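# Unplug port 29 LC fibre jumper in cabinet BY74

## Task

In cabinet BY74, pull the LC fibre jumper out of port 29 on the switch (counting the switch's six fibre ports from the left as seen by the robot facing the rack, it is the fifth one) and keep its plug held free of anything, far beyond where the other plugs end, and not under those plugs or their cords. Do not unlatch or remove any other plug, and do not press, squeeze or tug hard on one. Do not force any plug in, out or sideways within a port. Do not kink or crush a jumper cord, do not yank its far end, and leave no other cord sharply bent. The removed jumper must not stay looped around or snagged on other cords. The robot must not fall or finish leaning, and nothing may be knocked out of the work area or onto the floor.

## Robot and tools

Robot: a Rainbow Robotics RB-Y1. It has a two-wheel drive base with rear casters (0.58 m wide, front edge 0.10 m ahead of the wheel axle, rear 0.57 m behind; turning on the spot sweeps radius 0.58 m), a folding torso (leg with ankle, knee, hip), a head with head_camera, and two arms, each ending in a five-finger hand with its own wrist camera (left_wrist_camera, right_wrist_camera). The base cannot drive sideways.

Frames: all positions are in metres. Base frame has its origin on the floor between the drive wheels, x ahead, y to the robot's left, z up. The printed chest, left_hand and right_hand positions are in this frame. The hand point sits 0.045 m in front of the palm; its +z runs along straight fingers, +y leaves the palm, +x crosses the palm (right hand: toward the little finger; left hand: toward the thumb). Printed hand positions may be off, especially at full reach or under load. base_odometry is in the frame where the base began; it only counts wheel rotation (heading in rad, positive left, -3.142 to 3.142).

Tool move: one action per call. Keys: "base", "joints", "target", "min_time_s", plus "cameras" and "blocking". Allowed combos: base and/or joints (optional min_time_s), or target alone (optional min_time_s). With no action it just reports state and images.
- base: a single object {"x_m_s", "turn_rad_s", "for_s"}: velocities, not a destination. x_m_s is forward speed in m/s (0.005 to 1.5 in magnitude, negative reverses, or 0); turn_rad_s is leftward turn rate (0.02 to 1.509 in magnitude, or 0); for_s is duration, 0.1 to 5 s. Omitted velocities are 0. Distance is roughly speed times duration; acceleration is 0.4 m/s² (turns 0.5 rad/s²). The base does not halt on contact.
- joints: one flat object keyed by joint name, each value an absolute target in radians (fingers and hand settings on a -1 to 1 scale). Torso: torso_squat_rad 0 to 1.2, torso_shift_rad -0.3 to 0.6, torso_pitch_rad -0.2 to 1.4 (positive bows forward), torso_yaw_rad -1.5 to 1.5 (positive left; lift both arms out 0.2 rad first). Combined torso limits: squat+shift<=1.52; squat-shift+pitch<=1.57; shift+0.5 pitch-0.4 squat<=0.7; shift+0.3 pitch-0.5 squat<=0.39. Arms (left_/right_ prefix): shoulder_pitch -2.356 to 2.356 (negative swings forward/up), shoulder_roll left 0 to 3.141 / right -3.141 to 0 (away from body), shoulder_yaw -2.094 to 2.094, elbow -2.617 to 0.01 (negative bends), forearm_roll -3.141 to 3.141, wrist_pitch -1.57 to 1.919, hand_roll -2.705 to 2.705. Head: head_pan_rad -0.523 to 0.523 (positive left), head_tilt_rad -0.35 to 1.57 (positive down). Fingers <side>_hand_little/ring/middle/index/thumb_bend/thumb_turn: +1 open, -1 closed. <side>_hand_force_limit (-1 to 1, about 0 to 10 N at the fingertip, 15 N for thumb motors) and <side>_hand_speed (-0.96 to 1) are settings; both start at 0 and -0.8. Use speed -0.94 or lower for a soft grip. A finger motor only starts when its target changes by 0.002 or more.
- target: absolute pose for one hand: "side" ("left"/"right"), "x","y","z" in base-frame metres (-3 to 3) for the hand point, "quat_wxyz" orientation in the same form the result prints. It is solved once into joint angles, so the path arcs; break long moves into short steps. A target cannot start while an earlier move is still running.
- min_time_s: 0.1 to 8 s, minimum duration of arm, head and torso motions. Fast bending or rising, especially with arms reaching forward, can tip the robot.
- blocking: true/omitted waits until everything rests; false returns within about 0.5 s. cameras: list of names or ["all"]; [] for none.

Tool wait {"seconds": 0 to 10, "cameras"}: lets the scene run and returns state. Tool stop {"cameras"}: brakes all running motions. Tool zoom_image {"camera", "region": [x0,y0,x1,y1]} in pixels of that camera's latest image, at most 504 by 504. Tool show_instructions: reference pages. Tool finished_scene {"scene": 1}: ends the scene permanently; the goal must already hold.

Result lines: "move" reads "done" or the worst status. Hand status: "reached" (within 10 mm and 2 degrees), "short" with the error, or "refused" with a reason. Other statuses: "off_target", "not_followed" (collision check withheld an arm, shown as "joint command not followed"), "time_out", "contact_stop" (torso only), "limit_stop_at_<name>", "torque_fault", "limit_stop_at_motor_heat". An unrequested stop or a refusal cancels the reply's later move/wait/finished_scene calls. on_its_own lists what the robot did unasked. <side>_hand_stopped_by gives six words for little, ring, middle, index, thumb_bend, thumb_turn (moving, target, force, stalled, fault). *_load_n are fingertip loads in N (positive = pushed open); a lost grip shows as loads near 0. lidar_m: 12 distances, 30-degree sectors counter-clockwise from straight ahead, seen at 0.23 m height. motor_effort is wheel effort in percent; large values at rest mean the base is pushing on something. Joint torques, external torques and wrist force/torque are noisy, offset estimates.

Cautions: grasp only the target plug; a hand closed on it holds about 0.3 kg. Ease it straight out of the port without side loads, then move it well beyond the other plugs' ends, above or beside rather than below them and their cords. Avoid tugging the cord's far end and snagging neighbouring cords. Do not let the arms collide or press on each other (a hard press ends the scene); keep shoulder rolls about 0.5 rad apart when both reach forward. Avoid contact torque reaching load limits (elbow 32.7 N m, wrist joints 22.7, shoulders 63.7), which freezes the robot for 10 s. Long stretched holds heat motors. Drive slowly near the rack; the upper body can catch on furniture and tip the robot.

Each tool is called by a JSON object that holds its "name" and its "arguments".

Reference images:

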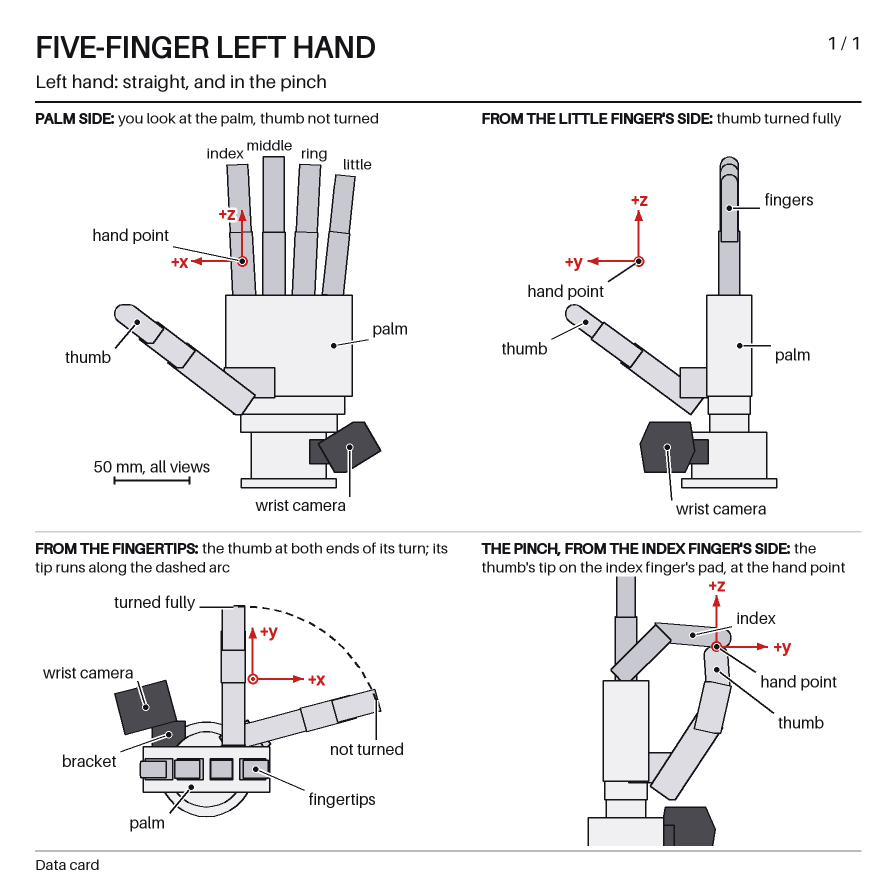

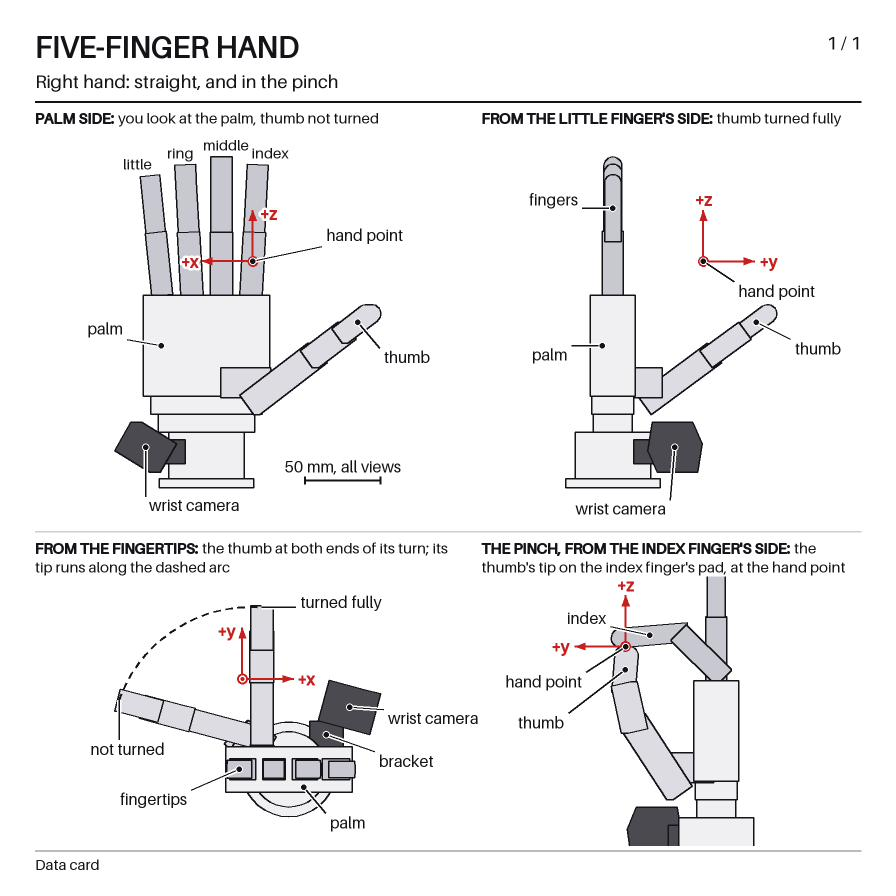

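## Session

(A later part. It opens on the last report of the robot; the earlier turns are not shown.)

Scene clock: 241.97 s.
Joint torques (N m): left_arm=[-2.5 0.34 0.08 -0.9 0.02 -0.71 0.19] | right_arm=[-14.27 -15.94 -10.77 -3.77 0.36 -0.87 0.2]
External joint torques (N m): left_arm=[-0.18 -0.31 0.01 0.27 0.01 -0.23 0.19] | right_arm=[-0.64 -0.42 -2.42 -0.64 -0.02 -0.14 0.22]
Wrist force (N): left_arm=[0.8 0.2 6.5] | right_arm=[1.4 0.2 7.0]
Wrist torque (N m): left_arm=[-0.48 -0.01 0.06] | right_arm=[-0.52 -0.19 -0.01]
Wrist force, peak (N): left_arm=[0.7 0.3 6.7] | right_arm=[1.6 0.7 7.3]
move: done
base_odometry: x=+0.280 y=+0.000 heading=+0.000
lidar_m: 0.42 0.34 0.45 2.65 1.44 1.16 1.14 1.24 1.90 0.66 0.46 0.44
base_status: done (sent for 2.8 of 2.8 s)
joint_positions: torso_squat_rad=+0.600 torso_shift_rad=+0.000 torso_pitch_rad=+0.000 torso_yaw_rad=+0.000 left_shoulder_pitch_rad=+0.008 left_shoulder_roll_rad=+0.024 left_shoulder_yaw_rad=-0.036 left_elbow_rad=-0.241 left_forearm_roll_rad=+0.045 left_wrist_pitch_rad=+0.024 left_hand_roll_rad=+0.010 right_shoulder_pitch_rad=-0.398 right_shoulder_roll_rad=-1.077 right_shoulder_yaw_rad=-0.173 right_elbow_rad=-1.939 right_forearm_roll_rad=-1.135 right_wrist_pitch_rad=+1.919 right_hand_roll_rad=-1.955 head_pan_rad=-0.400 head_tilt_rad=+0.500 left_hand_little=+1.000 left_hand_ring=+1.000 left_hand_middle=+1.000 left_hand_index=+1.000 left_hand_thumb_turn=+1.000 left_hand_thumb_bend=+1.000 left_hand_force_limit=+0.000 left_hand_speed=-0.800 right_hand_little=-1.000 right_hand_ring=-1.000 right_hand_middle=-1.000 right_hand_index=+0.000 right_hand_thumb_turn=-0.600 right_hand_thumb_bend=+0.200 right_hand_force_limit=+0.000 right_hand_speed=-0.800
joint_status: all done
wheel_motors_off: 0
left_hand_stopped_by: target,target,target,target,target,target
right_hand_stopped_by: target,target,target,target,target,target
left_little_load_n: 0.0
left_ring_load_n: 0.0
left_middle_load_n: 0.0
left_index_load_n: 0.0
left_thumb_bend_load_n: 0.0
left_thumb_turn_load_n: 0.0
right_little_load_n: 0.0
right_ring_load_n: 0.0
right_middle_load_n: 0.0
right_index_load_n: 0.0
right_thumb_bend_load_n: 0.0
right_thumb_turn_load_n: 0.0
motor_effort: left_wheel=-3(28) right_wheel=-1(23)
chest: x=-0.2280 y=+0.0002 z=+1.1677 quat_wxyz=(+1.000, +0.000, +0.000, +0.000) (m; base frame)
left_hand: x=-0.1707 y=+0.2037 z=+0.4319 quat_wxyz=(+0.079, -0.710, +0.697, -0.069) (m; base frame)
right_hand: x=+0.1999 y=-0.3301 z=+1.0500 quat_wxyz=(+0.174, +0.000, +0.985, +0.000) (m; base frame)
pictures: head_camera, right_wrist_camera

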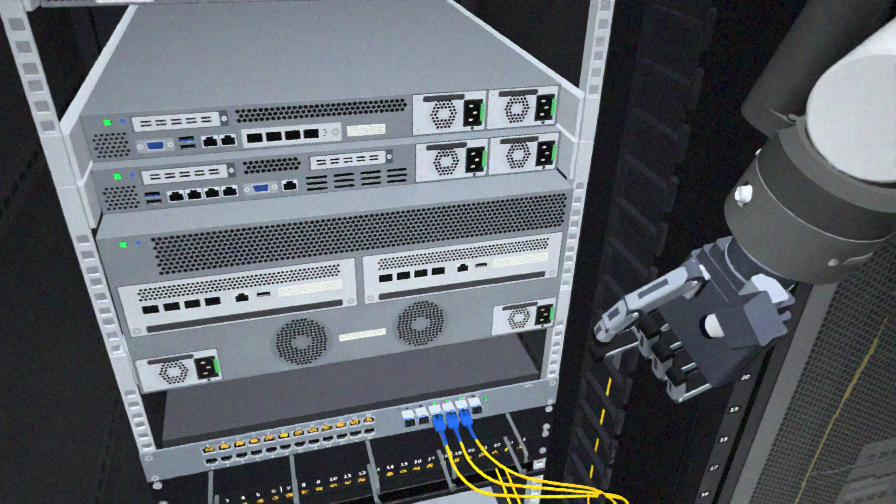

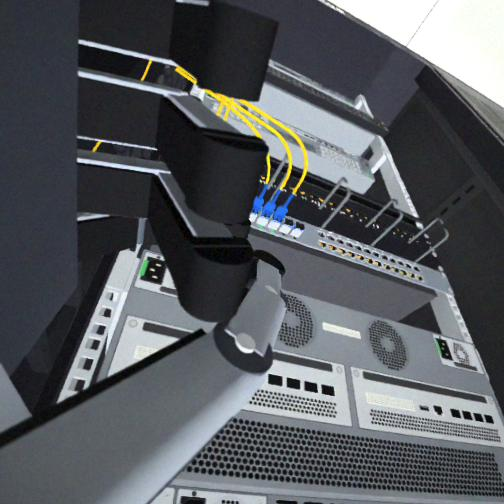

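{"name": "move", "arguments": {"target": {"side": "right", "x": 0.33, "y": -0.37, "z": 0.93, "quat_wxyz": [0.1736, 0, 0.9848, 0]}, "min_time_s": 2.5, "cameras": ["head_camera", "right_wrist_camera"]}}

{"name": "zoom_image", "arguments": {"camera": "head_camera", "region": [400, 280, 700, 490]}}

{"name": "zoom_image", "arguments": {"camera": "right_wrist_camera", "region": [150, 60, 400, 310]}}

Scene clock: 289.30 s.
Joint torques (N m): left_arm=[-2.46 0.38 0.2 -0.95 -0.05 -0.68 0.11] | right_arm=[-0.7 -41.41 -18.49 15.67 13.39 1.79 -2.05]
External joint torques (N m): left_arm=[-0.12 -0.19 0.14 0.23 -0.07 -0.2 0.11] | right_arm=[16.39 -25.85 -10.42 20.87 13.24 2.68 -2.03]
External joint torques when the fault began: right_arm=[27.65 -36.75 -11.02 40.77 23.19 1.61 -3.24]
Wrist force (N): left_arm=[0.8 0.4 6.4] | right_arm=[1.4 79.5 2.8]
Wrist torque (N m): left_arm=[-0.45 -0.01 0.07] | right_arm=[7.63 -0.20 0.05]
Wrist force, peak (N): left_arm=[-0.4 2.9 6.7] | right_arm=[19.5 134.3 -25.4]
move: torque_fault
TORQUE FAULT: right_elbow_rad reached its load limit. The robot stopped for 10 seconds, dropped its targets and accepts commands again. The stop added 9.0 s to the call.
base_odometry: x=+0.280 y=+0.000 heading=+0.001
lidar_m: 0.42 0.34 0.46 2.32 1.44 1.17 1.14 1.23 1.93 0.66 0.46 0.44
base_status: not commanded
joint_positions: torso_squat_rad=+0.600 torso_shift_rad=+0.000 torso_pitch_rad=-0.001 torso_yaw_rad=+0.001 left_shoulder_pitch_rad=+0.008 left_shoulder_roll_rad=+0.024 left_shoulder_yaw_rad=-0.036 left_elbow_rad=-0.241 left_forearm_roll_rad=+0.045 left_wrist_pitch_rad=+0.024 left_hand_roll_rad=+0.010 right_shoulder_pitch_rad=-0.546 right_shoulder_roll_rad=-0.953 right_shoulder_yaw_rad=-0.039 right_elbow_rad=-1.587 right_forearm_roll_rad=-0.998 right_wrist_pitch_rad=+1.715 right_hand_roll_rad=-1.757 head_pan_rad=-0.400 head_tilt_rad=+0.500 left_hand_little=+1.000 left_hand_ring=+1.000 left_hand_middle=+1.000 left_hand_index=+1.000 left_hand_thumb_turn=+1.000 left_hand_thumb_bend=+1.000 left_hand_force_limit=+0.000 left_hand_speed=-0.800 right_hand_little=-1.000 right_hand_ring=-1.000 right_hand_middle=-1.000 right_hand_index=+0.000 right_hand_thumb_turn=-0.600 right_hand_thumb_bend=+0.200 right_hand_force_limit=+0.000 right_hand_speed=-0.800
joint_status: right_shoulder_pitch_rad torque_fault (moved -0.149 of -0.299); right_shoulder_roll_rad torque_fault (moved +0.125 of +0.240); right_shoulder_yaw_rad torque_fault (moved +0.134 of +0.280); right_elbow_rad torque_fault (moved +0.352 of +0.832); right_forearm_roll_rad torque_fault (moved +0.137 of +0.311); right_wrist_pitch_rad torque_fault (moved -0.204 of -0.437); right_hand_roll_rad torque_fault (moved +0.197 of +0.421)
wheel_motors_off: 0
left_hand_stopped_by: target,target,target,target,target,target
right_hand_stopped_by: target,target,target,target,target,target
left_little_load_n: 0.0
left_ring_load_n: 0.0
left_middle_load_n: 0.0
left_index_load_n: 0.0
left_thumb_bend_load_n: 0.0
left_thumb_turn_load_n: 0.0
right_little_load_n: 0.0
right_ring_load_n: 0.0
right_middle_load_n: 0.0
right_index_load_n: 0.0
right_thumb_bend_load_n: 0.0
right_thumb_turn_load_n: 0.0
on_its_own: right_shoulder_pitch_rad is held at -0.542, not at your -0.696, since a torque_fault; right_shoulder_roll_rad is held at -0.959, not at your -0.838, since a torque_fault; right_shoulder_yaw_rad is held at -0.041, not at your +0.107, since a torque_fault; right_elbow_rad is held at -1.581, not at your -1.107, since a torque_fault; right_forearm_roll_rad is held at -0.995, not at your -0.824, since a torque_fault; right_wrist_pitch_rad is held at +1.715, not at your +1.482, since a torque_fault; right_hand_roll_rad is held at -1.758, not at your -1.534, since a torque_fault
motor_effort: left_wheel=+20(31) right_wheel=-13(30)
chest: x=-0.2283 y=+0.0014 z=+1.1676 quat_wxyz=(+1.000, -0.001, +0.000, +0.001) (m; base frame)
left_hand: x=-0.1709 y=+0.2036 z=+0.4315 quat_wxyz=(+0.079, -0.710, +0.696, -0.070) (m; base frame)
right_hand: x=+0.2787 y=-0.3286 z=+1.0177 quat_wxyz=(+0.199, -0.005, +0.979, +0.036) (m; base frame)
right_hand_status: short (checked arc, planned for 2.5 s): torque_fault, 110 mm and 5.1 deg off.
pictures: head_camera, right_wrist_camera

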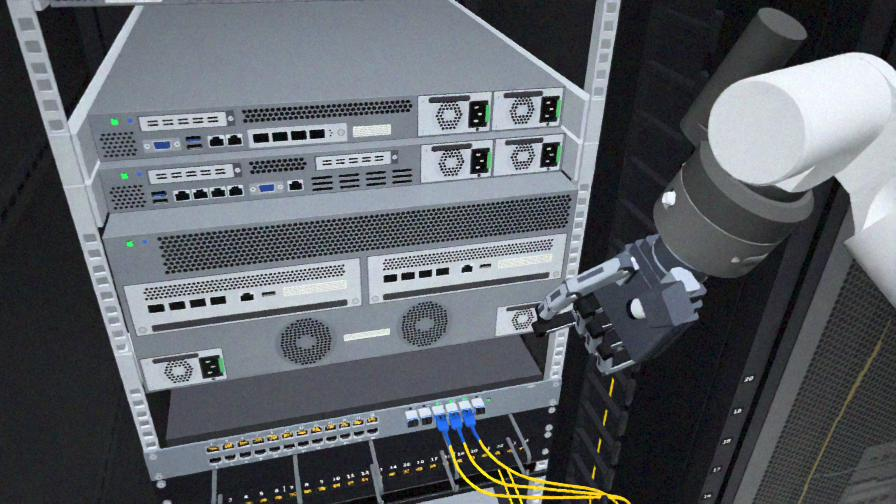

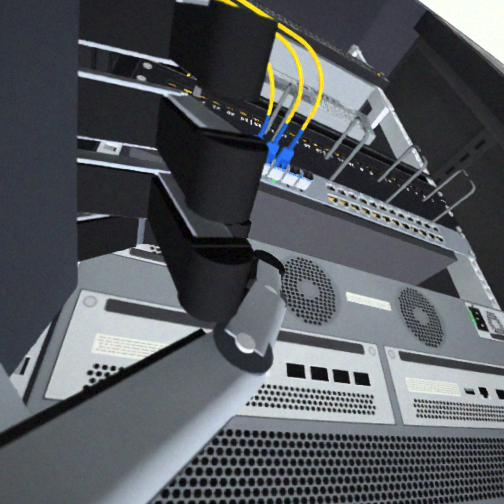

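Scaled by 1.680 from the camera's 896x504 image, which has a finer 1280x720 frame.

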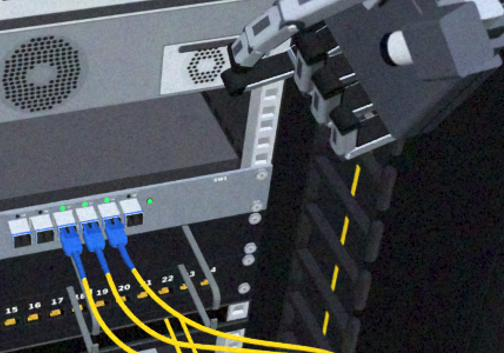

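Scaled by 2.016 from the camera's 504x504 image, which has a finer 720x720 frame.

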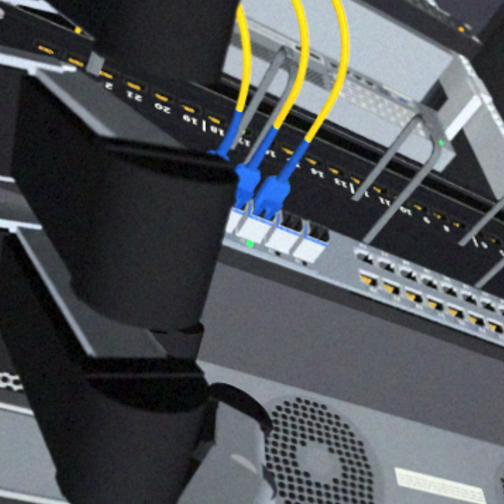

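{"name": "move", "arguments": {"joints": {"head_pan_rad": -0.52, "head_tilt_rad": 0.45}, "cameras": ["head_camera"]}}

{"name": "zoom_image", "arguments": {"camera": "head_camera", "region": [396, 0, 896, 504]}}

Scene clock: 331.73 s.
Joint torques (N m): left_arm=[-2.96 1.12 0.44 -1.13 0.07 -0.58 0.43] | right_arm=[-0.58 -41.54 -18.52 15.81 13.35 1.82 -2.11]
External joint torques (N m): left_arm=[-0.63 0.56 0.38 0.05 0.05 -0.1 0.43] | right_arm=[16.51 -25.98 -10.45 21.02 13.2 2.71 -2.09]
Wrist force (N): left_arm=[0.9 0.5 6.5] | right_arm=[1.0 80.1 2.6]
Wrist torque (N m): left_arm=[-0.44 -0.04 0.06] | right_arm=[7.67 -0.17 0.05]
Wrist force, peak (N): left_arm=[0.8 0.4 6.7] | right_arm=[1.2 80.4 1.9]
move: done
base_odometry: x=+0.280 y=+0.000 heading=+0.001
lidar_m: 0.43 0.33 0.44 2.32 1.44 1.16 1.14 1.25 1.91 0.66 0.45 0.43
base_status: not commanded
joint_positions: torso_squat_rad=+0.600 torso_shift_rad=+0.000 torso_pitch_rad=-0.001 torso_yaw_rad=+0.001 left_shoulder_pitch_rad=+0.008 left_shoulder_roll_rad=+0.024 left_shoulder_yaw_rad=-0.036 left_elbow_rad=-0.241 left_forearm_roll_rad=+0.045 left_wrist_pitch_rad=+0.024 left_hand_roll_rad=+0.010 right_shoulder_pitch_rad=-0.546 right_shoulder_roll_rad=-0.953 right_shoulder_yaw_rad=-0.039 right_elbow_rad=-1.587 right_forearm_roll_rad=-0.998 right_wrist_pitch_rad=+1.715 right_hand_roll_rad=-1.757 head_pan_rad=-0.520 head_tilt_rad=+0.450 left_hand_little=+1.000 left_hand_ring=+1.000 left_hand_middle=+1.000 left_hand_index=+1.000 left_hand_thumb_turn=+1.000 left_hand_thumb_bend=+1.000 left_hand_force_limit=+0.000 left_hand_speed=-0.800 right_hand_little=-1.000 right_hand_ring=-1.000 right_hand_middle=-1.000 right_hand_index=+0.000 right_hand_thumb_turn=-0.600 right_hand_thumb_bend=+0.200 right_hand_force_limit=+0.000 right_hand_speed=-0.800
joint_status: all done
wheel_motors_off: 0
left_hand_stopped_by: target,target,target,target,target,target
right_hand_stopped_by: target,target,target,target,target,target
left_little_load_n: 0.0
left_ring_load_n: 0.0
left_middle_load_n: 0.0
left_index_load_n: 0.0
left_thumb_bend_load_n: 0.0
left_thumb_turn_load_n: 0.0
right_little_load_n: 0.0
right_ring_load_n: 0.0
right_middle_load_n: 0.0
right_index_load_n: 0.0
right_thumb_bend_load_n: 0.0
right_thumb_turn_load_n: 0.0
on_its_own: right_shoulder_pitch_rad is held at -0.542, not at your -0.696, since a torque_fault; right_shoulder_roll_rad is held at -0.959, not at your -0.838, since a torque_fault; right_shoulder_yaw_rad is held at -0.041, not at your +0.107, since a torque_fault; right_elbow_rad is held at -1.581, not at your -1.107, since a torque_fault; right_forearm_roll_rad is held at -0.995, not at your -0.824, since a torque_fault; right_wrist_pitch_rad is held at +1.715, not at your +1.482, since a torque_fault; right_hand_roll_rad is held at -1.758, not at your -1.534, since a torque_fault
motor_effort: left_wheel=+20(21) right_wheel=-13(14)
chest: x=-0.2283 y=+0.0014 z=+1.1676 quat_wxyz=(+1.000, -0.001, +0.000, +0.001) (m; base frame)
left_hand: x=-0.1709 y=+0.2036 z=+0.4315 quat_wxyz=(+0.079, -0.710, +0.696, -0.070) (m; base frame)
right_hand: x=+0.2787 y=-0.3286 z=+1.0177 quat_wxyz=(+0.199, -0.005, +0.979, +0.036) (m; base frame)
pictures: head_camera

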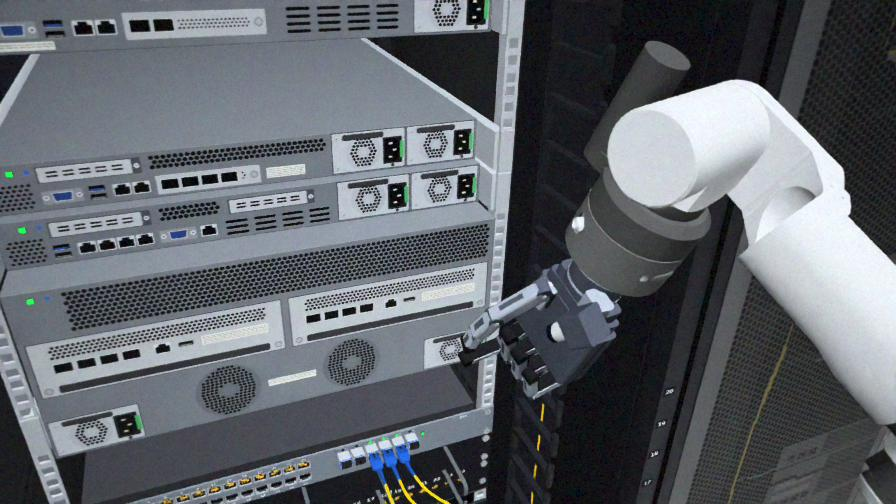

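Scaled by 1.000.

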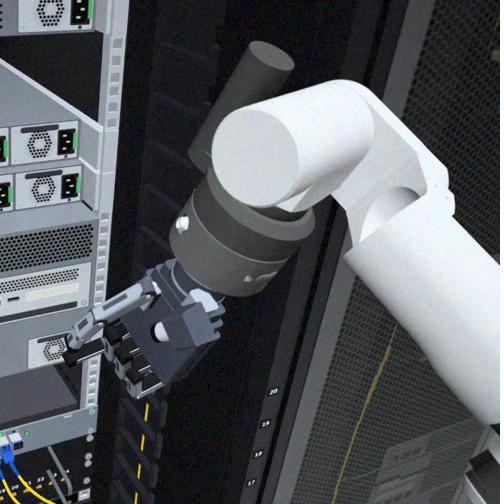

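{"name": "move", "arguments": {"target": {"side": "right", "x": 0.2, "y": -0.31, "z": 1.06, "quat_wxyz": [0.1736, 0, 0.9848, 0]}, "min_time_s": 2, "cameras": ["head_camera", "right_wrist_camera"]}}

{"name": "zoom_image", "arguments": {"camera": "head_camera", "region": [430, 0, 800, 504]}}

Scene clock: 373.83 s.
Joint torques (N m): left_arm=[-2.77 0.31 0.1 -1.17 -0.17 -0.63 0.47] | right_arm=[-13.81 -16 -11.56 -3.51 0.2 -0.81 0.14]
External joint torques (N m): left_arm=[-0.46 -0.33 0.03 0 -0.18 -0.16 0.47] | right_arm=[0.11 -1.04 -3.01 -0.89 -0.24 -0.1 0.15]
Wrist force (N): left_arm=[0.8 0.3 6.4] | right_arm=[0.5 0.3 6.8]
Wrist torque (N m): left_arm=[-0.45 -0.02 0.07] | right_arm=[-0.44 -0.05 -0.03]
Wrist force, peak (N): left_arm=[1.0 0.2 6.8] | right_arm=[-17.2 89.7 29.9]
move: done
base_odometry: x=+0.280 y=+0.000 heading=+0.000
lidar_m: 0.43 0.34 0.45 2.65 1.43 1.16 1.14 1.25 1.91 0.66 0.47 0.43
base_status: not commanded
joint_positions: torso_squat_rad=+0.600 torso_shift_rad=+0.000 torso_pitch_rad=+0.000 torso_yaw_rad=+0.000 left_shoulder_pitch_rad=+0.008 left_shoulder_roll_rad=+0.024 left_shoulder_yaw_rad=-0.036 left_elbow_rad=-0.241 left_forearm_roll_rad=+0.045 left_wrist_pitch_rad=+0.024 left_hand_roll_rad=+0.010 right_shoulder_pitch_rad=-0.448 right_shoulder_roll_rad=-1.107 right_shoulder_yaw_rad=-0.113 right_elbow_rad=-1.969 right_forearm_roll_rad=-1.179 right_wrist_pitch_rad=+1.919 right_hand_roll_rad=-2.040 head_pan_rad=-0.520 head_tilt_rad=+0.450 left_hand_little=+1.000 left_hand_ring=+1.000 left_hand_middle=+1.000 left_hand_index=+1.000 left_hand_thumb_turn=+1.000 left_hand_thumb_bend=+1.000 left_hand_force_limit=+0.000 left_hand_speed=-0.800 right_hand_little=-1.000 right_hand_ring=-1.000 right_hand_middle=-1.000 right_hand_index=+0.000 right_hand_thumb_turn=-0.600 right_hand_thumb_bend=+0.200 right_hand_force_limit=+0.000 right_hand_speed=-0.800
joint_status: all done
wheel_motors_off: 0
left_hand_stopped_by: target,target,target,target,target,target
right_hand_stopped_by: target,target,target,target,target,target
left_little_load_n: 0.0
left_ring_load_n: 0.0
left_middle_load_n: 0.0
left_index_load_n: 0.0
left_thumb_bend_load_n: 0.0
left_thumb_turn_load_n: 0.0
right_little_load_n: 0.0
right_ring_load_n: 0.0
right_middle_load_n: 0.0
right_index_load_n: 0.0
right_thumb_bend_load_n: 0.0
right_thumb_turn_load_n: 0.0
motor_effort: left_wheel=+8(22) right_wheel=-5(27)
chest: x=-0.2280 y=+0.0003 z=+1.1677 quat_wxyz=(+1.000, +0.000, +0.000, +0.000) (m; base frame)
left_hand: x=-0.1708 y=+0.2037 z=+0.4319 quat_wxyz=(+0.079, -0.710, +0.697, -0.069) (m; base frame)
right_hand: x=+0.2001 y=-0.3113 z=+1.0590 quat_wxyz=(+0.173, +0.000, +0.985, +0.001) (m; base frame)
right_hand_status: reached (checked arc, planned for 2.0 s): 2 mm and 0.2 deg off.
pictures: head_camera, right_wrist_camera

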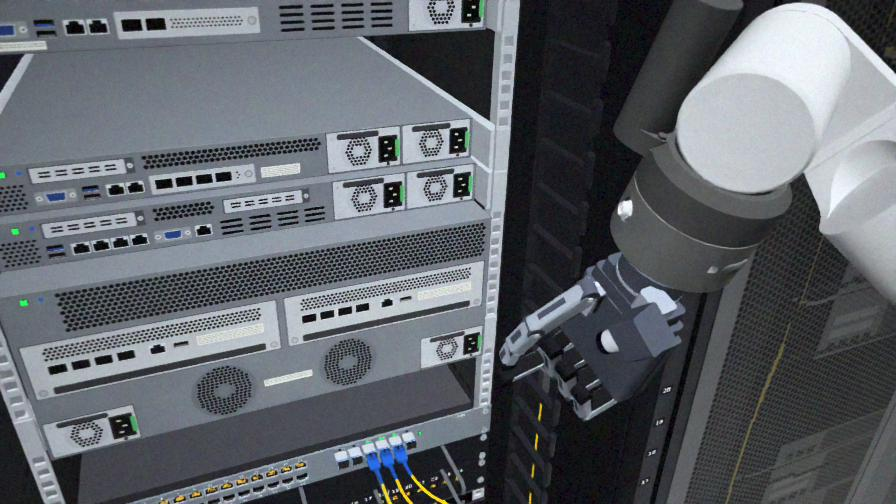

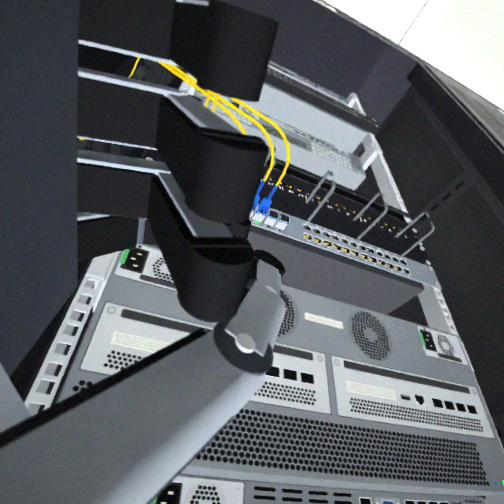

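Scaled by 1.000.

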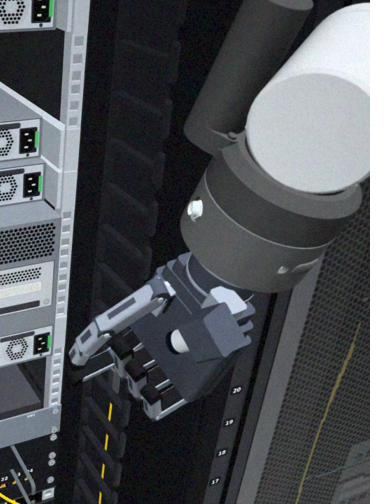

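{"name": "move", "arguments": {"target": {"side": "right", "x": 0.22, "y": -0.29, "z": 1.0, "quat_wxyz": [0.0842, 0.2578, 0.9622, -0.0226]}, "min_time_s": 2.5, "cameras": []}}

{"name": "move", "arguments": {"target": {"side": "right", "x": 0.29, "y": -0.30, "z": 0.90, "quat_wxyz": [0.0842, 0.2578, 0.9622, -0.0226]}, "min_time_s": 3, "cameras": ["head_camera", "right_wrist_camera"]}}

{"name": "zoom_image", "arguments": {"camera": "head_camera", "region": [330, 300, 650, 504]}}

{"name": "zoom_image", "arguments": {"camera": "right_wrist_camera", "region": [150, 60, 400, 310]}}

Scene clock: 458.93 s.
Joint torques (N m): left_arm=[-3.45 0.84 0.3 -1.13 -0.13 -0.77 0.39] | right_arm=[-17.61 -12.16 -8.46 -2.52 0.42 -0.36 0.33]
External joint torques (N m): left_arm=[-1.14 0.2 0.24 0.05 -0.15 -0.29 0.39] | right_arm=[-1.25 0.72 0.95 0.1 -0.04 -0.1 0.34]
Wrist force (N): left_arm=[0.7 0.4 6.5] | right_arm=[0.1 0.0 7.3]
Wrist torque (N m): left_arm=[-0.46 0.01 0.05] | right_arm=[-0.52 -0.08 -0.10]
Wrist force, peak (N): left_arm=[0.8 0.3 6.8] | right_arm=[0.0 0.2 7.6]
move: done
base_odometry: x=+0.280 y=+0.000 heading=+0.000
lidar_m: 0.42 0.35 0.45 2.66 1.43 1.16 1.14 1.25 1.93 0.66 0.46 0.44
base_status: not commanded
joint_positions: torso_squat_rad=+0.600 torso_shift_rad=+0.000 torso_pitch_rad=+0.000 torso_yaw_rad=+0.000 left_shoulder_pitch_rad=+0.008 left_shoulder_roll_rad=+0.024 left_shoulder_yaw_rad=-0.036 left_elbow_rad=-0.241 left_forearm_roll_rad=+0.045 left_wrist_pitch_rad=+0.024 left_hand_roll_rad=+0.010 right_shoulder_pitch_rad=-0.646 right_shoulder_roll_rad=-1.084 right_shoulder_yaw_rad=+0.287 right_elbow_rad=-1.887 right_forearm_roll_rad=-1.179 right_wrist_pitch_rad=+1.919 right_hand_roll_rad=-2.705 head_pan_rad=-0.520 head_tilt_rad=+0.450 left_hand_little=+1.000 left_hand_ring=+1.000 left_hand_middle=+1.000 left_hand_index=+1.000 left_hand_thumb_turn=+1.000 left_hand_thumb_bend=+1.000 left_hand_force_limit=+0.000 left_hand_speed=-0.800 right_hand_little=-1.000 right_hand_ring=-1.000 right_hand_middle=-1.000 right_hand_index=+0.000 right_hand_thumb_turn=-0.600 right_hand_thumb_bend=+0.200 right_hand_force_limit=+0.000 right_hand_speed=-0.800
joint_status: all done
wheel_motors_off: 0
left_hand_stopped_by: target,target,target,target,target,target
right_hand_stopped_by: target,target,target,target,target,target
left_little_load_n: 0.0
left_ring_load_n: 0.0
left_middle_load_n: 0.0
left_index_load_n: 0.0
left_thumb_bend_load_n: 0.0
left_thumb_turn_load_n: 0.0
right_little_load_n: 0.0
right_ring_load_n: 0.0
right_middle_load_n: 0.0
right_index_load_n: 0.0
right_thumb_bend_load_n: 0.0
right_thumb_turn_load_n: 0.0
motor_effort: left_wheel=+7(9) right_wheel=-5(6)
chest: x=-0.2280 y=+0.0003 z=+1.1677 quat_wxyz=(+1.000, +0.000, +0.000, +0.000) (m; base frame)
left_hand: x=-0.1708 y=+0.2037 z=+0.4319 quat_wxyz=(+0.079, -0.710, +0.697, -0.069) (m; base frame)
right_hand: x=+0.2203 y=-0.2905 z=+1.0001 quat_wxyz=(+0.083, +0.245, +0.966, -0.014) (m; base frame)
right_hand_status: reached (checked arc, as near as the solve gets, planned for 2.5 s): 1 mm and 1.8 deg off.
pictures: none
No camera images: "cameras" was empty.

Scene clock: 462.27 s.
Joint torques (N m): left_arm=[-3.11 0.57 -0.08 -1.31 0.07 -0.64 0.4] | right_arm=[-20.74 -11.92 -7.96 -4.72 0.68 -0.66 0.5]
External joint torques (N m): left_arm=[-0.8 -0.07 -0.15 -0.14 0.05 -0.17 0.4] | right_arm=[-1.27 0.62 0.85 -0.1 0.21 -0.36 0.5]
Wrist force (N): left_arm=[0.9 0.4 6.6] | right_arm=[-0.7 0.4 7.2]
Wrist torque (N m): left_arm=[-0.44 -0.02 0.05] | right_arm=[-0.43 0.00 0.04]
Wrist force, peak (N): left_arm=[0.9 0.5 6.8] | right_arm=[-1.1 0.2 7.6]
move: done
base_odometry: x=+0.280 y=+0.000 heading=+0.000
lidar_m: 0.41 0.34 0.45 2.66 1.44 1.16 1.15 1.23 1.90 0.65 0.45 0.43
base_status: not commanded
joint_positions: torso_squat_rad=+0.600 torso_shift_rad=+0.000 torso_pitch_rad=+0.000 torso_yaw_rad=+0.000 left_shoulder_pitch_rad=+0.008 left_shoulder_roll_rad=+0.024 left_shoulder_yaw_rad=-0.036 left_elbow_rad=-0.241 left_forearm_roll_rad=+0.045 left_wrist_pitch_rad=+0.024 left_hand_roll_rad=+0.010 right_shoulder_pitch_rad=-0.696 right_shoulder_roll_rad=-0.876 right_shoulder_yaw_rad=+0.458 right_elbow_rad=-1.464 right_forearm_roll_rad=-0.919 right_wrist_pitch_rad=+1.671 right_hand_roll_rad=-2.516 head_pan_rad=-0.520 head_tilt_rad=+0.450 left_hand_little=+1.000 left_hand_ring=+1.000 left_hand_middle=+1.000 left_hand_index=+1.000 left_hand_thumb_turn=+1.000 left_hand_thumb_bend=+1.000 left_hand_force_limit=+0.000 left_hand_speed=-0.800 right_hand_little=-1.000 right_hand_ring=-1.000 right_hand_middle=-1.000 right_hand_index=+0.000 right_hand_thumb_turn=-0.600 right_hand_thumb_bend=+0.200 right_hand_force_limit=+0.000 right_hand_speed=-0.800
joint_status: all done
wheel_motors_off: 0
left_hand_stopped_by: target,target,target,target,target,target
right_hand_stopped_by: target,target,target,target,target,target
left_little_load_n: 0.0
left_ring_load_n: 0.0
left_middle_load_n: 0.0
left_index_load_n: 0.0
left_thumb_bend_load_n: 0.0
left_thumb_turn_load_n: -0.5
right_little_load_n: 0.0
right_ring_load_n: 0.0
right_middle_load_n: 0.0
right_index_load_n: -0.5
right_thumb_bend_load_n: 0.0
right_thumb_turn_load_n: 0.0
motor_effort: left_wheel=+9(10) right_wheel=-5(6)
chest: x=-0.2280 y=+0.0003 z=+1.1677 quat_wxyz=(+1.000, +0.000, +0.000, +0.000) (m; base frame)
left_hand: x=-0.1708 y=+0.2037 z=+0.4319 quat_wxyz=(+0.079, -0.710, +0.697, -0.069) (m; base frame)
right_hand: x=+0.2900 y=-0.3001 z=+0.9003 quat_wxyz=(+0.085, +0.258, +0.962, -0.022) (m; base frame)
right_hand_status: reached (checked arc, planned for 3.0 s): 0 mm and 0.1 deg off.
pictures: head_camera, right_wrist_camera

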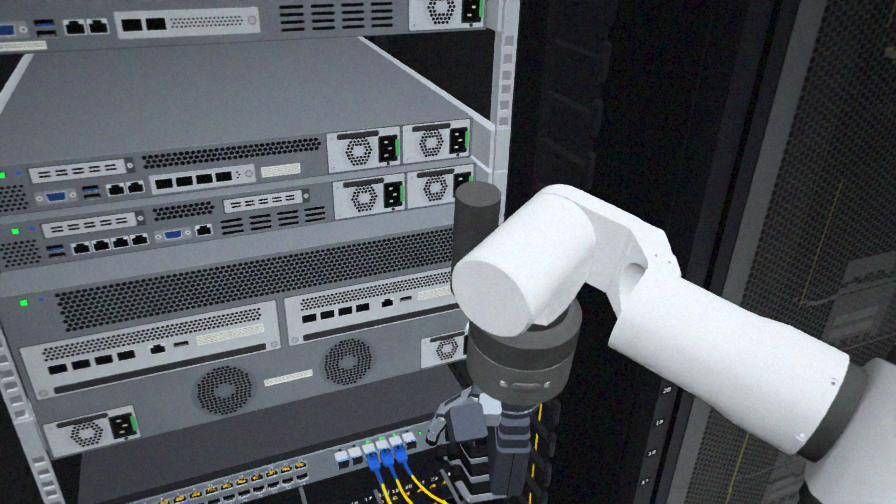

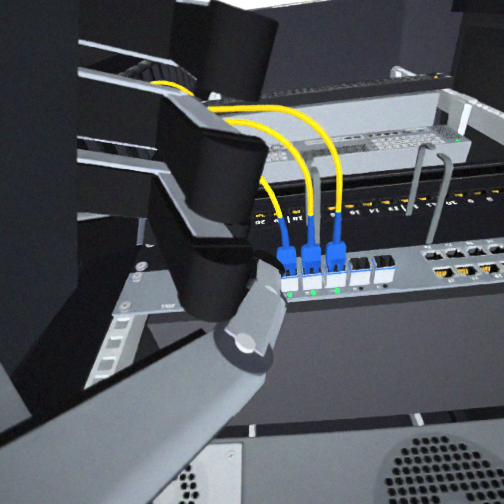

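Scaled by 1.575 from the camera's 896x504 image, which has a finer 1280x720 frame.

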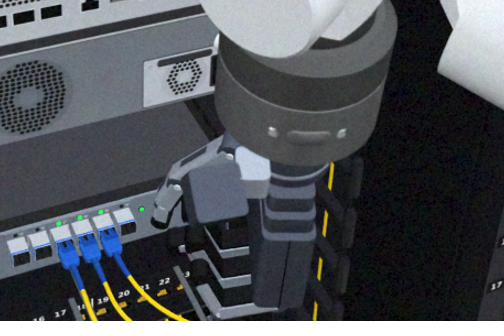

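Scaled by 2.016 from the camera's 504x504 image, which has a finer 720x720 frame.

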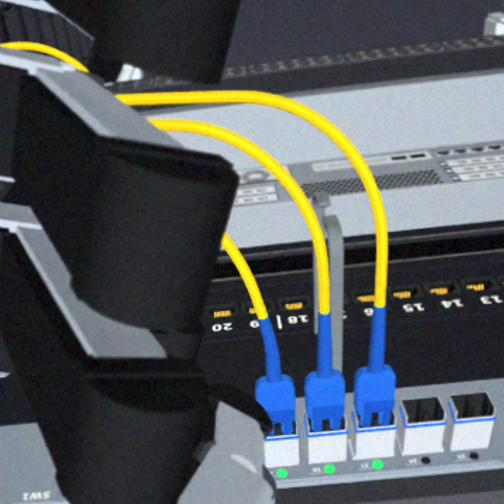

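{"name": "move", "arguments": {"joints": {"head_tilt_rad": 0.75, "head_pan_rad": -0.45}, "cameras": ["head_camera"]}}

{"name": "zoom_image", "arguments": {"camera": "head_camera", "region": [360, 160, 520, 280]}}

Scene clock: 469.53 s.
Joint torques (N m): left_arm=[-2.66 0.7 0.49 -1.06 -0.16 -0.53 0.47] | right_arm=[-20.87 -11.82 -8.12 -4.63 0.75 -0.79 0.31]
External joint torques (N m): left_arm=[-0.34 0.06 0.42 0.11 -0.18 -0.05 0.46] | right_arm=[-1.39 0.73 0.69 -0.02 0.29 -0.49 0.31]
Wrist force (N): left_arm=[1.0 0.5 6.6] | right_arm=[-0.9 0.2 7.1]
Wrist torque (N m): left_arm=[-0.43 -0.04 0.06] | right_arm=[-0.44 0.07 0.01]
Wrist force, peak (N): left_arm=[1.0 0.2 6.8] | right_arm=[-0.6 0.5 7.7]
move: done
base_odometry: x=+0.280 y=+0.000 heading=+0.000
lidar_m: 0.42 0.34 0.45 2.65 1.45 1.15 1.15 1.23 1.91 0.68 0.46 0.44
base_status: not commanded
joint_positions: torso_squat_rad=+0.600 torso_shift_rad=+0.000 torso_pitch_rad=+0.000 torso_yaw_rad=+0.000 left_shoulder_pitch_rad=+0.008 left_shoulder_roll_rad=+0.024 left_shoulder_yaw_rad=-0.036 left_elbow_rad=-0.241 left_forearm_roll_rad=+0.045 left_wrist_pitch_rad=+0.024 left_hand_roll_rad=+0.010 right_shoulder_pitch_rad=-0.696 right_shoulder_roll_rad=-0.876 right_shoulder_yaw_rad=+0.458 right_elbow_rad=-1.464 right_forearm_roll_rad=-0.919 right_wrist_pitch_rad=+1.671 right_hand_roll_rad=-2.516 head_pan_rad=-0.450 head_tilt_rad=+0.750 left_hand_little=+1.000 left_hand_ring=+1.000 left_hand_middle=+1.000 left_hand_index=+1.000 left_hand_thumb_turn=+1.000 left_hand_thumb_bend=+1.000 left_hand_force_limit=+0.000 left_hand_speed=-0.800 right_hand_little=-1.000 right_hand_ring=-1.000 right_hand_middle=-1.000 right_hand_index=+0.000 right_hand_thumb_turn=-0.600 right_hand_thumb_bend=+0.200 right_hand_force_limit=+0.000 right_hand_speed=-0.800
joint_status: all done
wheel_motors_off: 0
left_hand_stopped_by: target,target,target,target,target,target
right_hand_stopped_by: target,target,target,target,target,target
left_little_load_n: 0.0
left_ring_load_n: 0.0
left_middle_load_n: 0.0
left_index_load_n: 0.0
left_thumb_bend_load_n: 0.0
left_thumb_turn_load_n: -0.5
right_little_load_n: 0.0
right_ring_load_n: 0.0
right_middle_load_n: 0.0
right_index_load_n: 0.0
right_thumb_bend_load_n: 0.0
right_thumb_turn_load_n: 0.0
motor_effort: left_wheel=+7(9) right_wheel=-5(5)
chest: x=-0.2280 y=+0.0003 z=+1.1677 quat_wxyz=(+1.000, +0.000, +0.000, +0.000) (m; base frame)
left_hand: x=-0.1708 y=+0.2037 z=+0.4319 quat_wxyz=(+0.079, -0.710, +0.697, -0.069) (m; base frame)
right_hand: x=+0.2900 y=-0.3001 z=+0.9003 quat_wxyz=(+0.085, +0.258, +0.962, -0.022) (m; base frame)
pictures: head_camera

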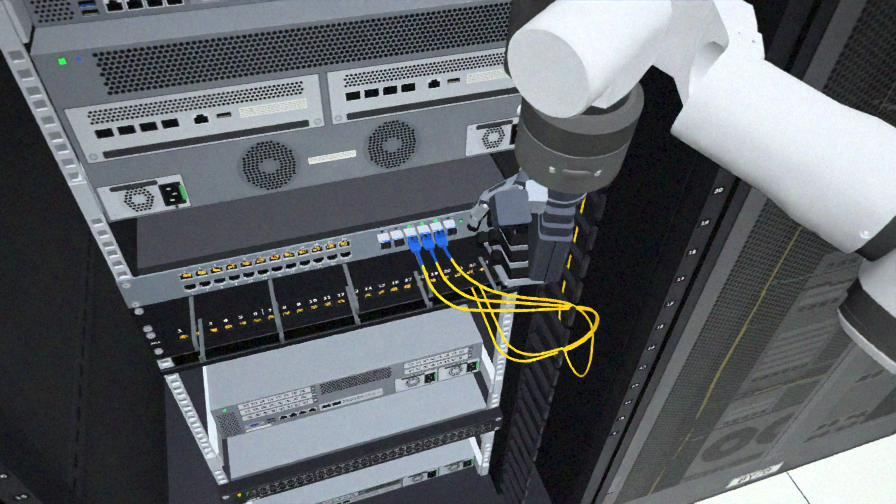

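Scaled by 3.150 from the camera's 896x504 image, which has a finer 1280x720 frame.

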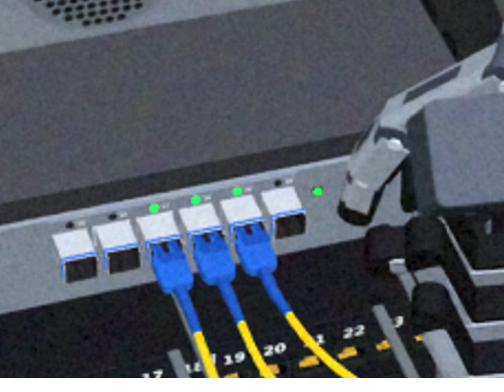

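{"name": "move", "arguments": {"target": {"side": "right", "x": 0.32, "y": -0.308, "z": 0.88, "quat_wxyz": [0.0826, 0.3178, 0.9442, -0.0278]}, "min_time_s": 2.5, "cameras": ["head_camera", "right_wrist_camera"]}}

{"name": "zoom_image", "arguments": {"camera": "head_camera", "region": [380, 180, 520, 280]}}

{"name": "zoom_image", "arguments": {"camera": "right_wrist_camera", "region": [180, 150, 400, 370]}}

Scene clock: 546.50 s.
Joint torques (N m): left_arm=[-2.62 0.44 -0.09 -1.09 0.11 -0.64 0.42] | right_arm=[-22.18 -11.4 -6.96 -4.82 0.84 -0.72 0.07]
External joint torques (N m): left_arm=[-0.31 -0.2 -0.15 0.08 0.1 -0.17 0.42] | right_arm=[-1.16 0.74 0.95 0.21 0.36 -0.43 0.07]
Wrist force (N): left_arm=[0.9 0.3 6.7] | right_arm=[-0.5 0.0 7.5]
Wrist torque (N m): left_arm=[-0.46 -0.02 0.06] | right_arm=[-0.52 -0.02 -0.15]
Wrist force, peak (N): left_arm=[0.7 0.1 6.8] | right_arm=[-0.8 0.5 7.6]
move: done
base_odometry: x=+0.280 y=+0.000 heading=+0.000
lidar_m: 0.42 0.33 0.45 2.66 1.44 1.15 1.14 1.24 1.92 0.66 0.47 0.45
base_status: not commanded
joint_positions: torso_squat_rad=+0.600 torso_shift_rad=+0.000 torso_pitch_rad=+0.000 torso_yaw_rad=+0.000 left_shoulder_pitch_rad=+0.008 left_shoulder_roll_rad=+0.024 left_shoulder_yaw_rad=-0.036 left_elbow_rad=-0.241 left_forearm_roll_rad=+0.045 left_wrist_pitch_rad=+0.024 left_hand_roll_rad=+0.010 right_shoulder_pitch_rad=-0.773 right_shoulder_roll_rad=-0.784 right_shoulder_yaw_rad=+0.491 right_elbow_rad=-1.255 right_forearm_roll_rad=-0.850 right_wrist_pitch_rad=+1.613 right_hand_roll_rad=-2.562 head_pan_rad=-0.450 head_tilt_rad=+0.750 left_hand_little=+1.000 left_hand_ring=+1.000 left_hand_middle=+1.000 left_hand_index=+1.000 left_hand_thumb_turn=+1.000 left_hand_thumb_bend=+1.000 left_hand_force_limit=+0.000 left_hand_speed=-0.800 right_hand_little=-1.000 right_hand_ring=-1.000 right_hand_middle=-1.000 right_hand_index=+0.000 right_hand_thumb_turn=-0.600 right_hand_thumb_bend=+0.200 right_hand_force_limit=+0.000 right_hand_speed=-0.800
joint_status: all done
wheel_motors_off: 0
left_hand_stopped_by: target,target,target,target,target,target
right_hand_stopped_by: target,target,target,target,target,target
left_little_load_n: 0.0
left_ring_load_n: 0.0
left_middle_load_n: 0.0
left_index_load_n: 0.0
left_thumb_bend_load_n: 0.0
left_thumb_turn_load_n: 0.0
right_little_load_n: 0.0
right_ring_load_n: 0.0
right_middle_load_n: 0.0
right_index_load_n: 0.0
right_thumb_bend_load_n: 0.0
right_thumb_turn_load_n: 0.0
motor_effort: left_wheel=+8(10) right_wheel=-5(6)
chest: x=-0.2280 y=+0.0003 z=+1.1677 quat_wxyz=(+1.000, +0.000, +0.000, +0.000) (m; base frame)
left_hand: x=-0.1708 y=+0.2037 z=+0.4319 quat_wxyz=(+0.079, -0.710, +0.697, -0.069) (m; base frame)
right_hand: x=+0.3194 y=-0.3080 z=+0.8805 quat_wxyz=(+0.084, +0.318, +0.944, -0.028) (m; base frame)
right_hand_status: reached (checked arc, planned for 2.5 s): 1 mm and 0.2 deg off.
pictures: head_camera, right_wrist_camera

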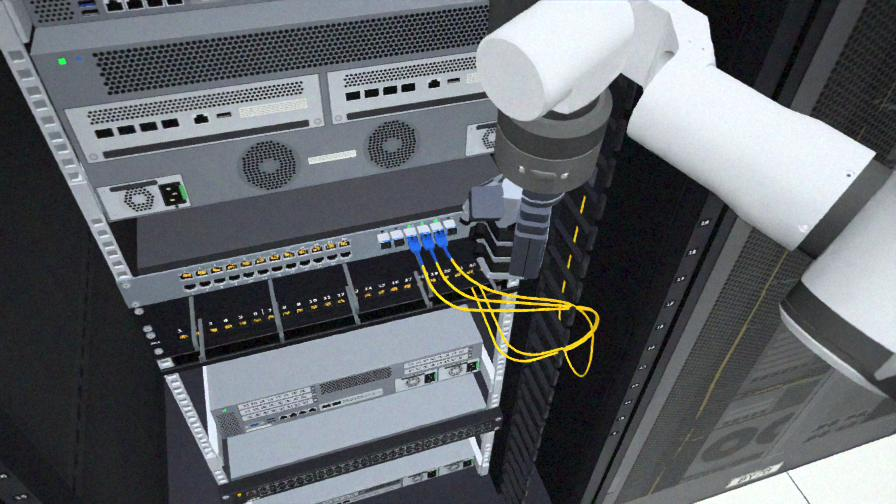

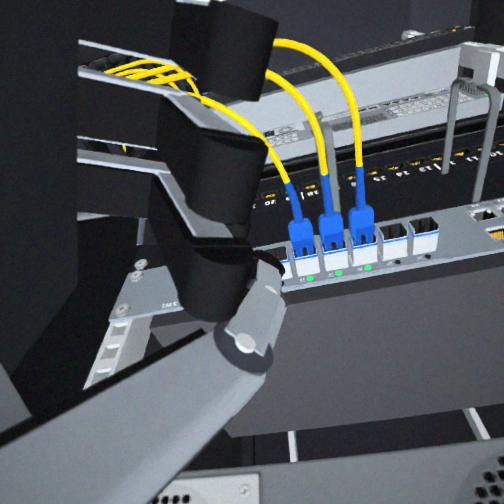

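Scaled by 3.600 from the camera's 896x504 image, which has a finer 1280x720 frame.

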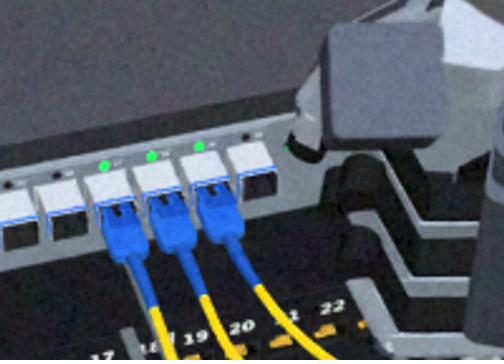

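Scaled by 2.291 from the camera's 504x504 image, which has a finer 720x720 frame.

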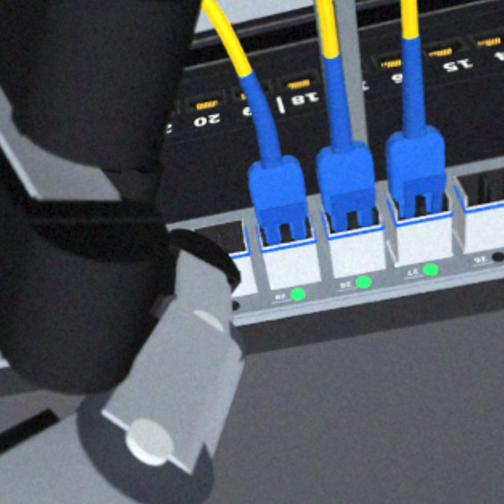

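{"name": "move", "arguments": {"joints": {"left_shoulder_roll_rad": 0.5, "left_elbow_rad": -1.9, "left_shoulder_pitch_rad": 0.2, "left_hand_little": -1, "left_hand_ring": -1, "left_hand_middle": -1, "left_hand_index": -1, "head_pan_rad": -0.3}, "cameras": ["head_camera"]}}

{"name": "move", "arguments": {"target": {"side": "left", "x": 0.12, "y": 0.05, "z": 0.95, "quat_wxyz": [0.1, 0.2, 0.3, 0.4]}, "cameras": [], "min_time_s": 3}}

Scene clock: 605.47 s.
Joint torques (N m): left_arm=[-9.55 4.92 6.2 -10.13 0.14 -2.24 0.31] | right_arm=[-21.76 -12.32 -7.21 -5.43 0.73 -0.54 0.09]
External joint torques (N m): left_arm=[-1.87 -1.9 0.81 -1.17 0.08 -0.49 0.32] | right_arm=[-0.74 -0.18 0.7 -0.39 0.24 -0.25 0.09]
Wrist force (N): left_arm=[5.3 5.6 1.7] | right_arm=[-0.7 0.0 6.8]
Wrist torque (N m): left_arm=[0.32 -0.68 0.19] | right_arm=[-0.48 0.03 -0.16]
Wrist force, peak (N): left_arm=[2.1 40.2 -75.8] | right_arm=[-0.8 -0.3 7.9]
move: done
base_odometry: x=+0.280 y=+0.000 heading=+0.000
lidar_m: 0.42 0.34 0.43 2.66 1.45 1.15 1.15 1.24 1.91 0.65 0.46 0.44
base_status: not commanded
joint_positions: torso_squat_rad=+0.600 torso_shift_rad=+0.000 torso_pitch_rad=+0.000 torso_yaw_rad=+0.000 left_shoulder_pitch_rad=+0.200 left_shoulder_roll_rad=+0.500 left_shoulder_yaw_rad=-0.036 left_elbow_rad=-1.900 left_forearm_roll_rad=+0.045 left_wrist_pitch_rad=+0.024 left_hand_roll_rad=+0.010 right_shoulder_pitch_rad=-0.773 right_shoulder_roll_rad=-0.784 right_shoulder_yaw_rad=+0.491 right_elbow_rad=-1.255 right_forearm_roll_rad=-0.850 right_wrist_pitch_rad=+1.613 right_hand_roll_rad=-2.562 head_pan_rad=-0.300 head_tilt_rad=+0.750 left_hand_little=-1.000 left_hand_ring=-1.000 left_hand_middle=-1.000 left_hand_index=-1.000 left_hand_thumb_turn=+1.000 left_hand_thumb_bend=+1.000 left_hand_force_limit=+0.000 left_hand_speed=-0.800 right_hand_little=-1.000 right_hand_ring=-1.000 right_hand_middle=-1.000 right_hand_index=+0.000 right_hand_thumb_turn=-0.600 right_hand_thumb_bend=+0.200 right_hand_force_limit=+0.000 right_hand_speed=-0.800
joint_status: all done
wheel_motors_off: 0
left_hand_stopped_by: target,target,target,target,target,target
right_hand_stopped_by: target,target,target,target,target,target
left_little_load_n: 0.0
left_ring_load_n: 0.0
left_middle_load_n: 0.0
left_index_load_n: 0.0
left_thumb_bend_load_n: 0.0
left_thumb_turn_load_n: 0.0
right_little_load_n: 0.0
right_ring_load_n: 0.0
right_middle_load_n: 0.0
right_index_load_n: 0.0
right_thumb_bend_load_n: 0.0
right_thumb_turn_load_n: 0.0
motor_effort: left_wheel=+11(45) right_wheel=-4(9)
chest: x=-0.2281 y=+0.0003 z=+1.1676 quat_wxyz=(+1.000, +0.000, +0.000, +0.000) (m; base frame)
left_hand: x=+0.2838 y=+0.3031 z=+0.9488 quat_wxyz=(+0.593, -0.336, +0.596, -0.425) (m; base frame)
right_hand: x=+0.3194 y=-0.3078 z=+0.8806 quat_wxyz=(+0.084, +0.318, +0.944, -0.028) (m; base frame)
pictures: head_camera

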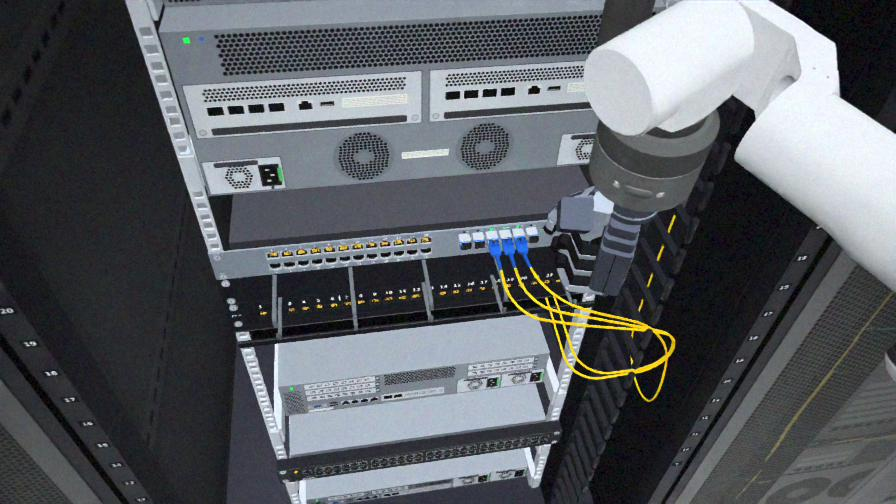

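"target": quat_wxyz must be a unit quaternion (the sum of its squares is 1)


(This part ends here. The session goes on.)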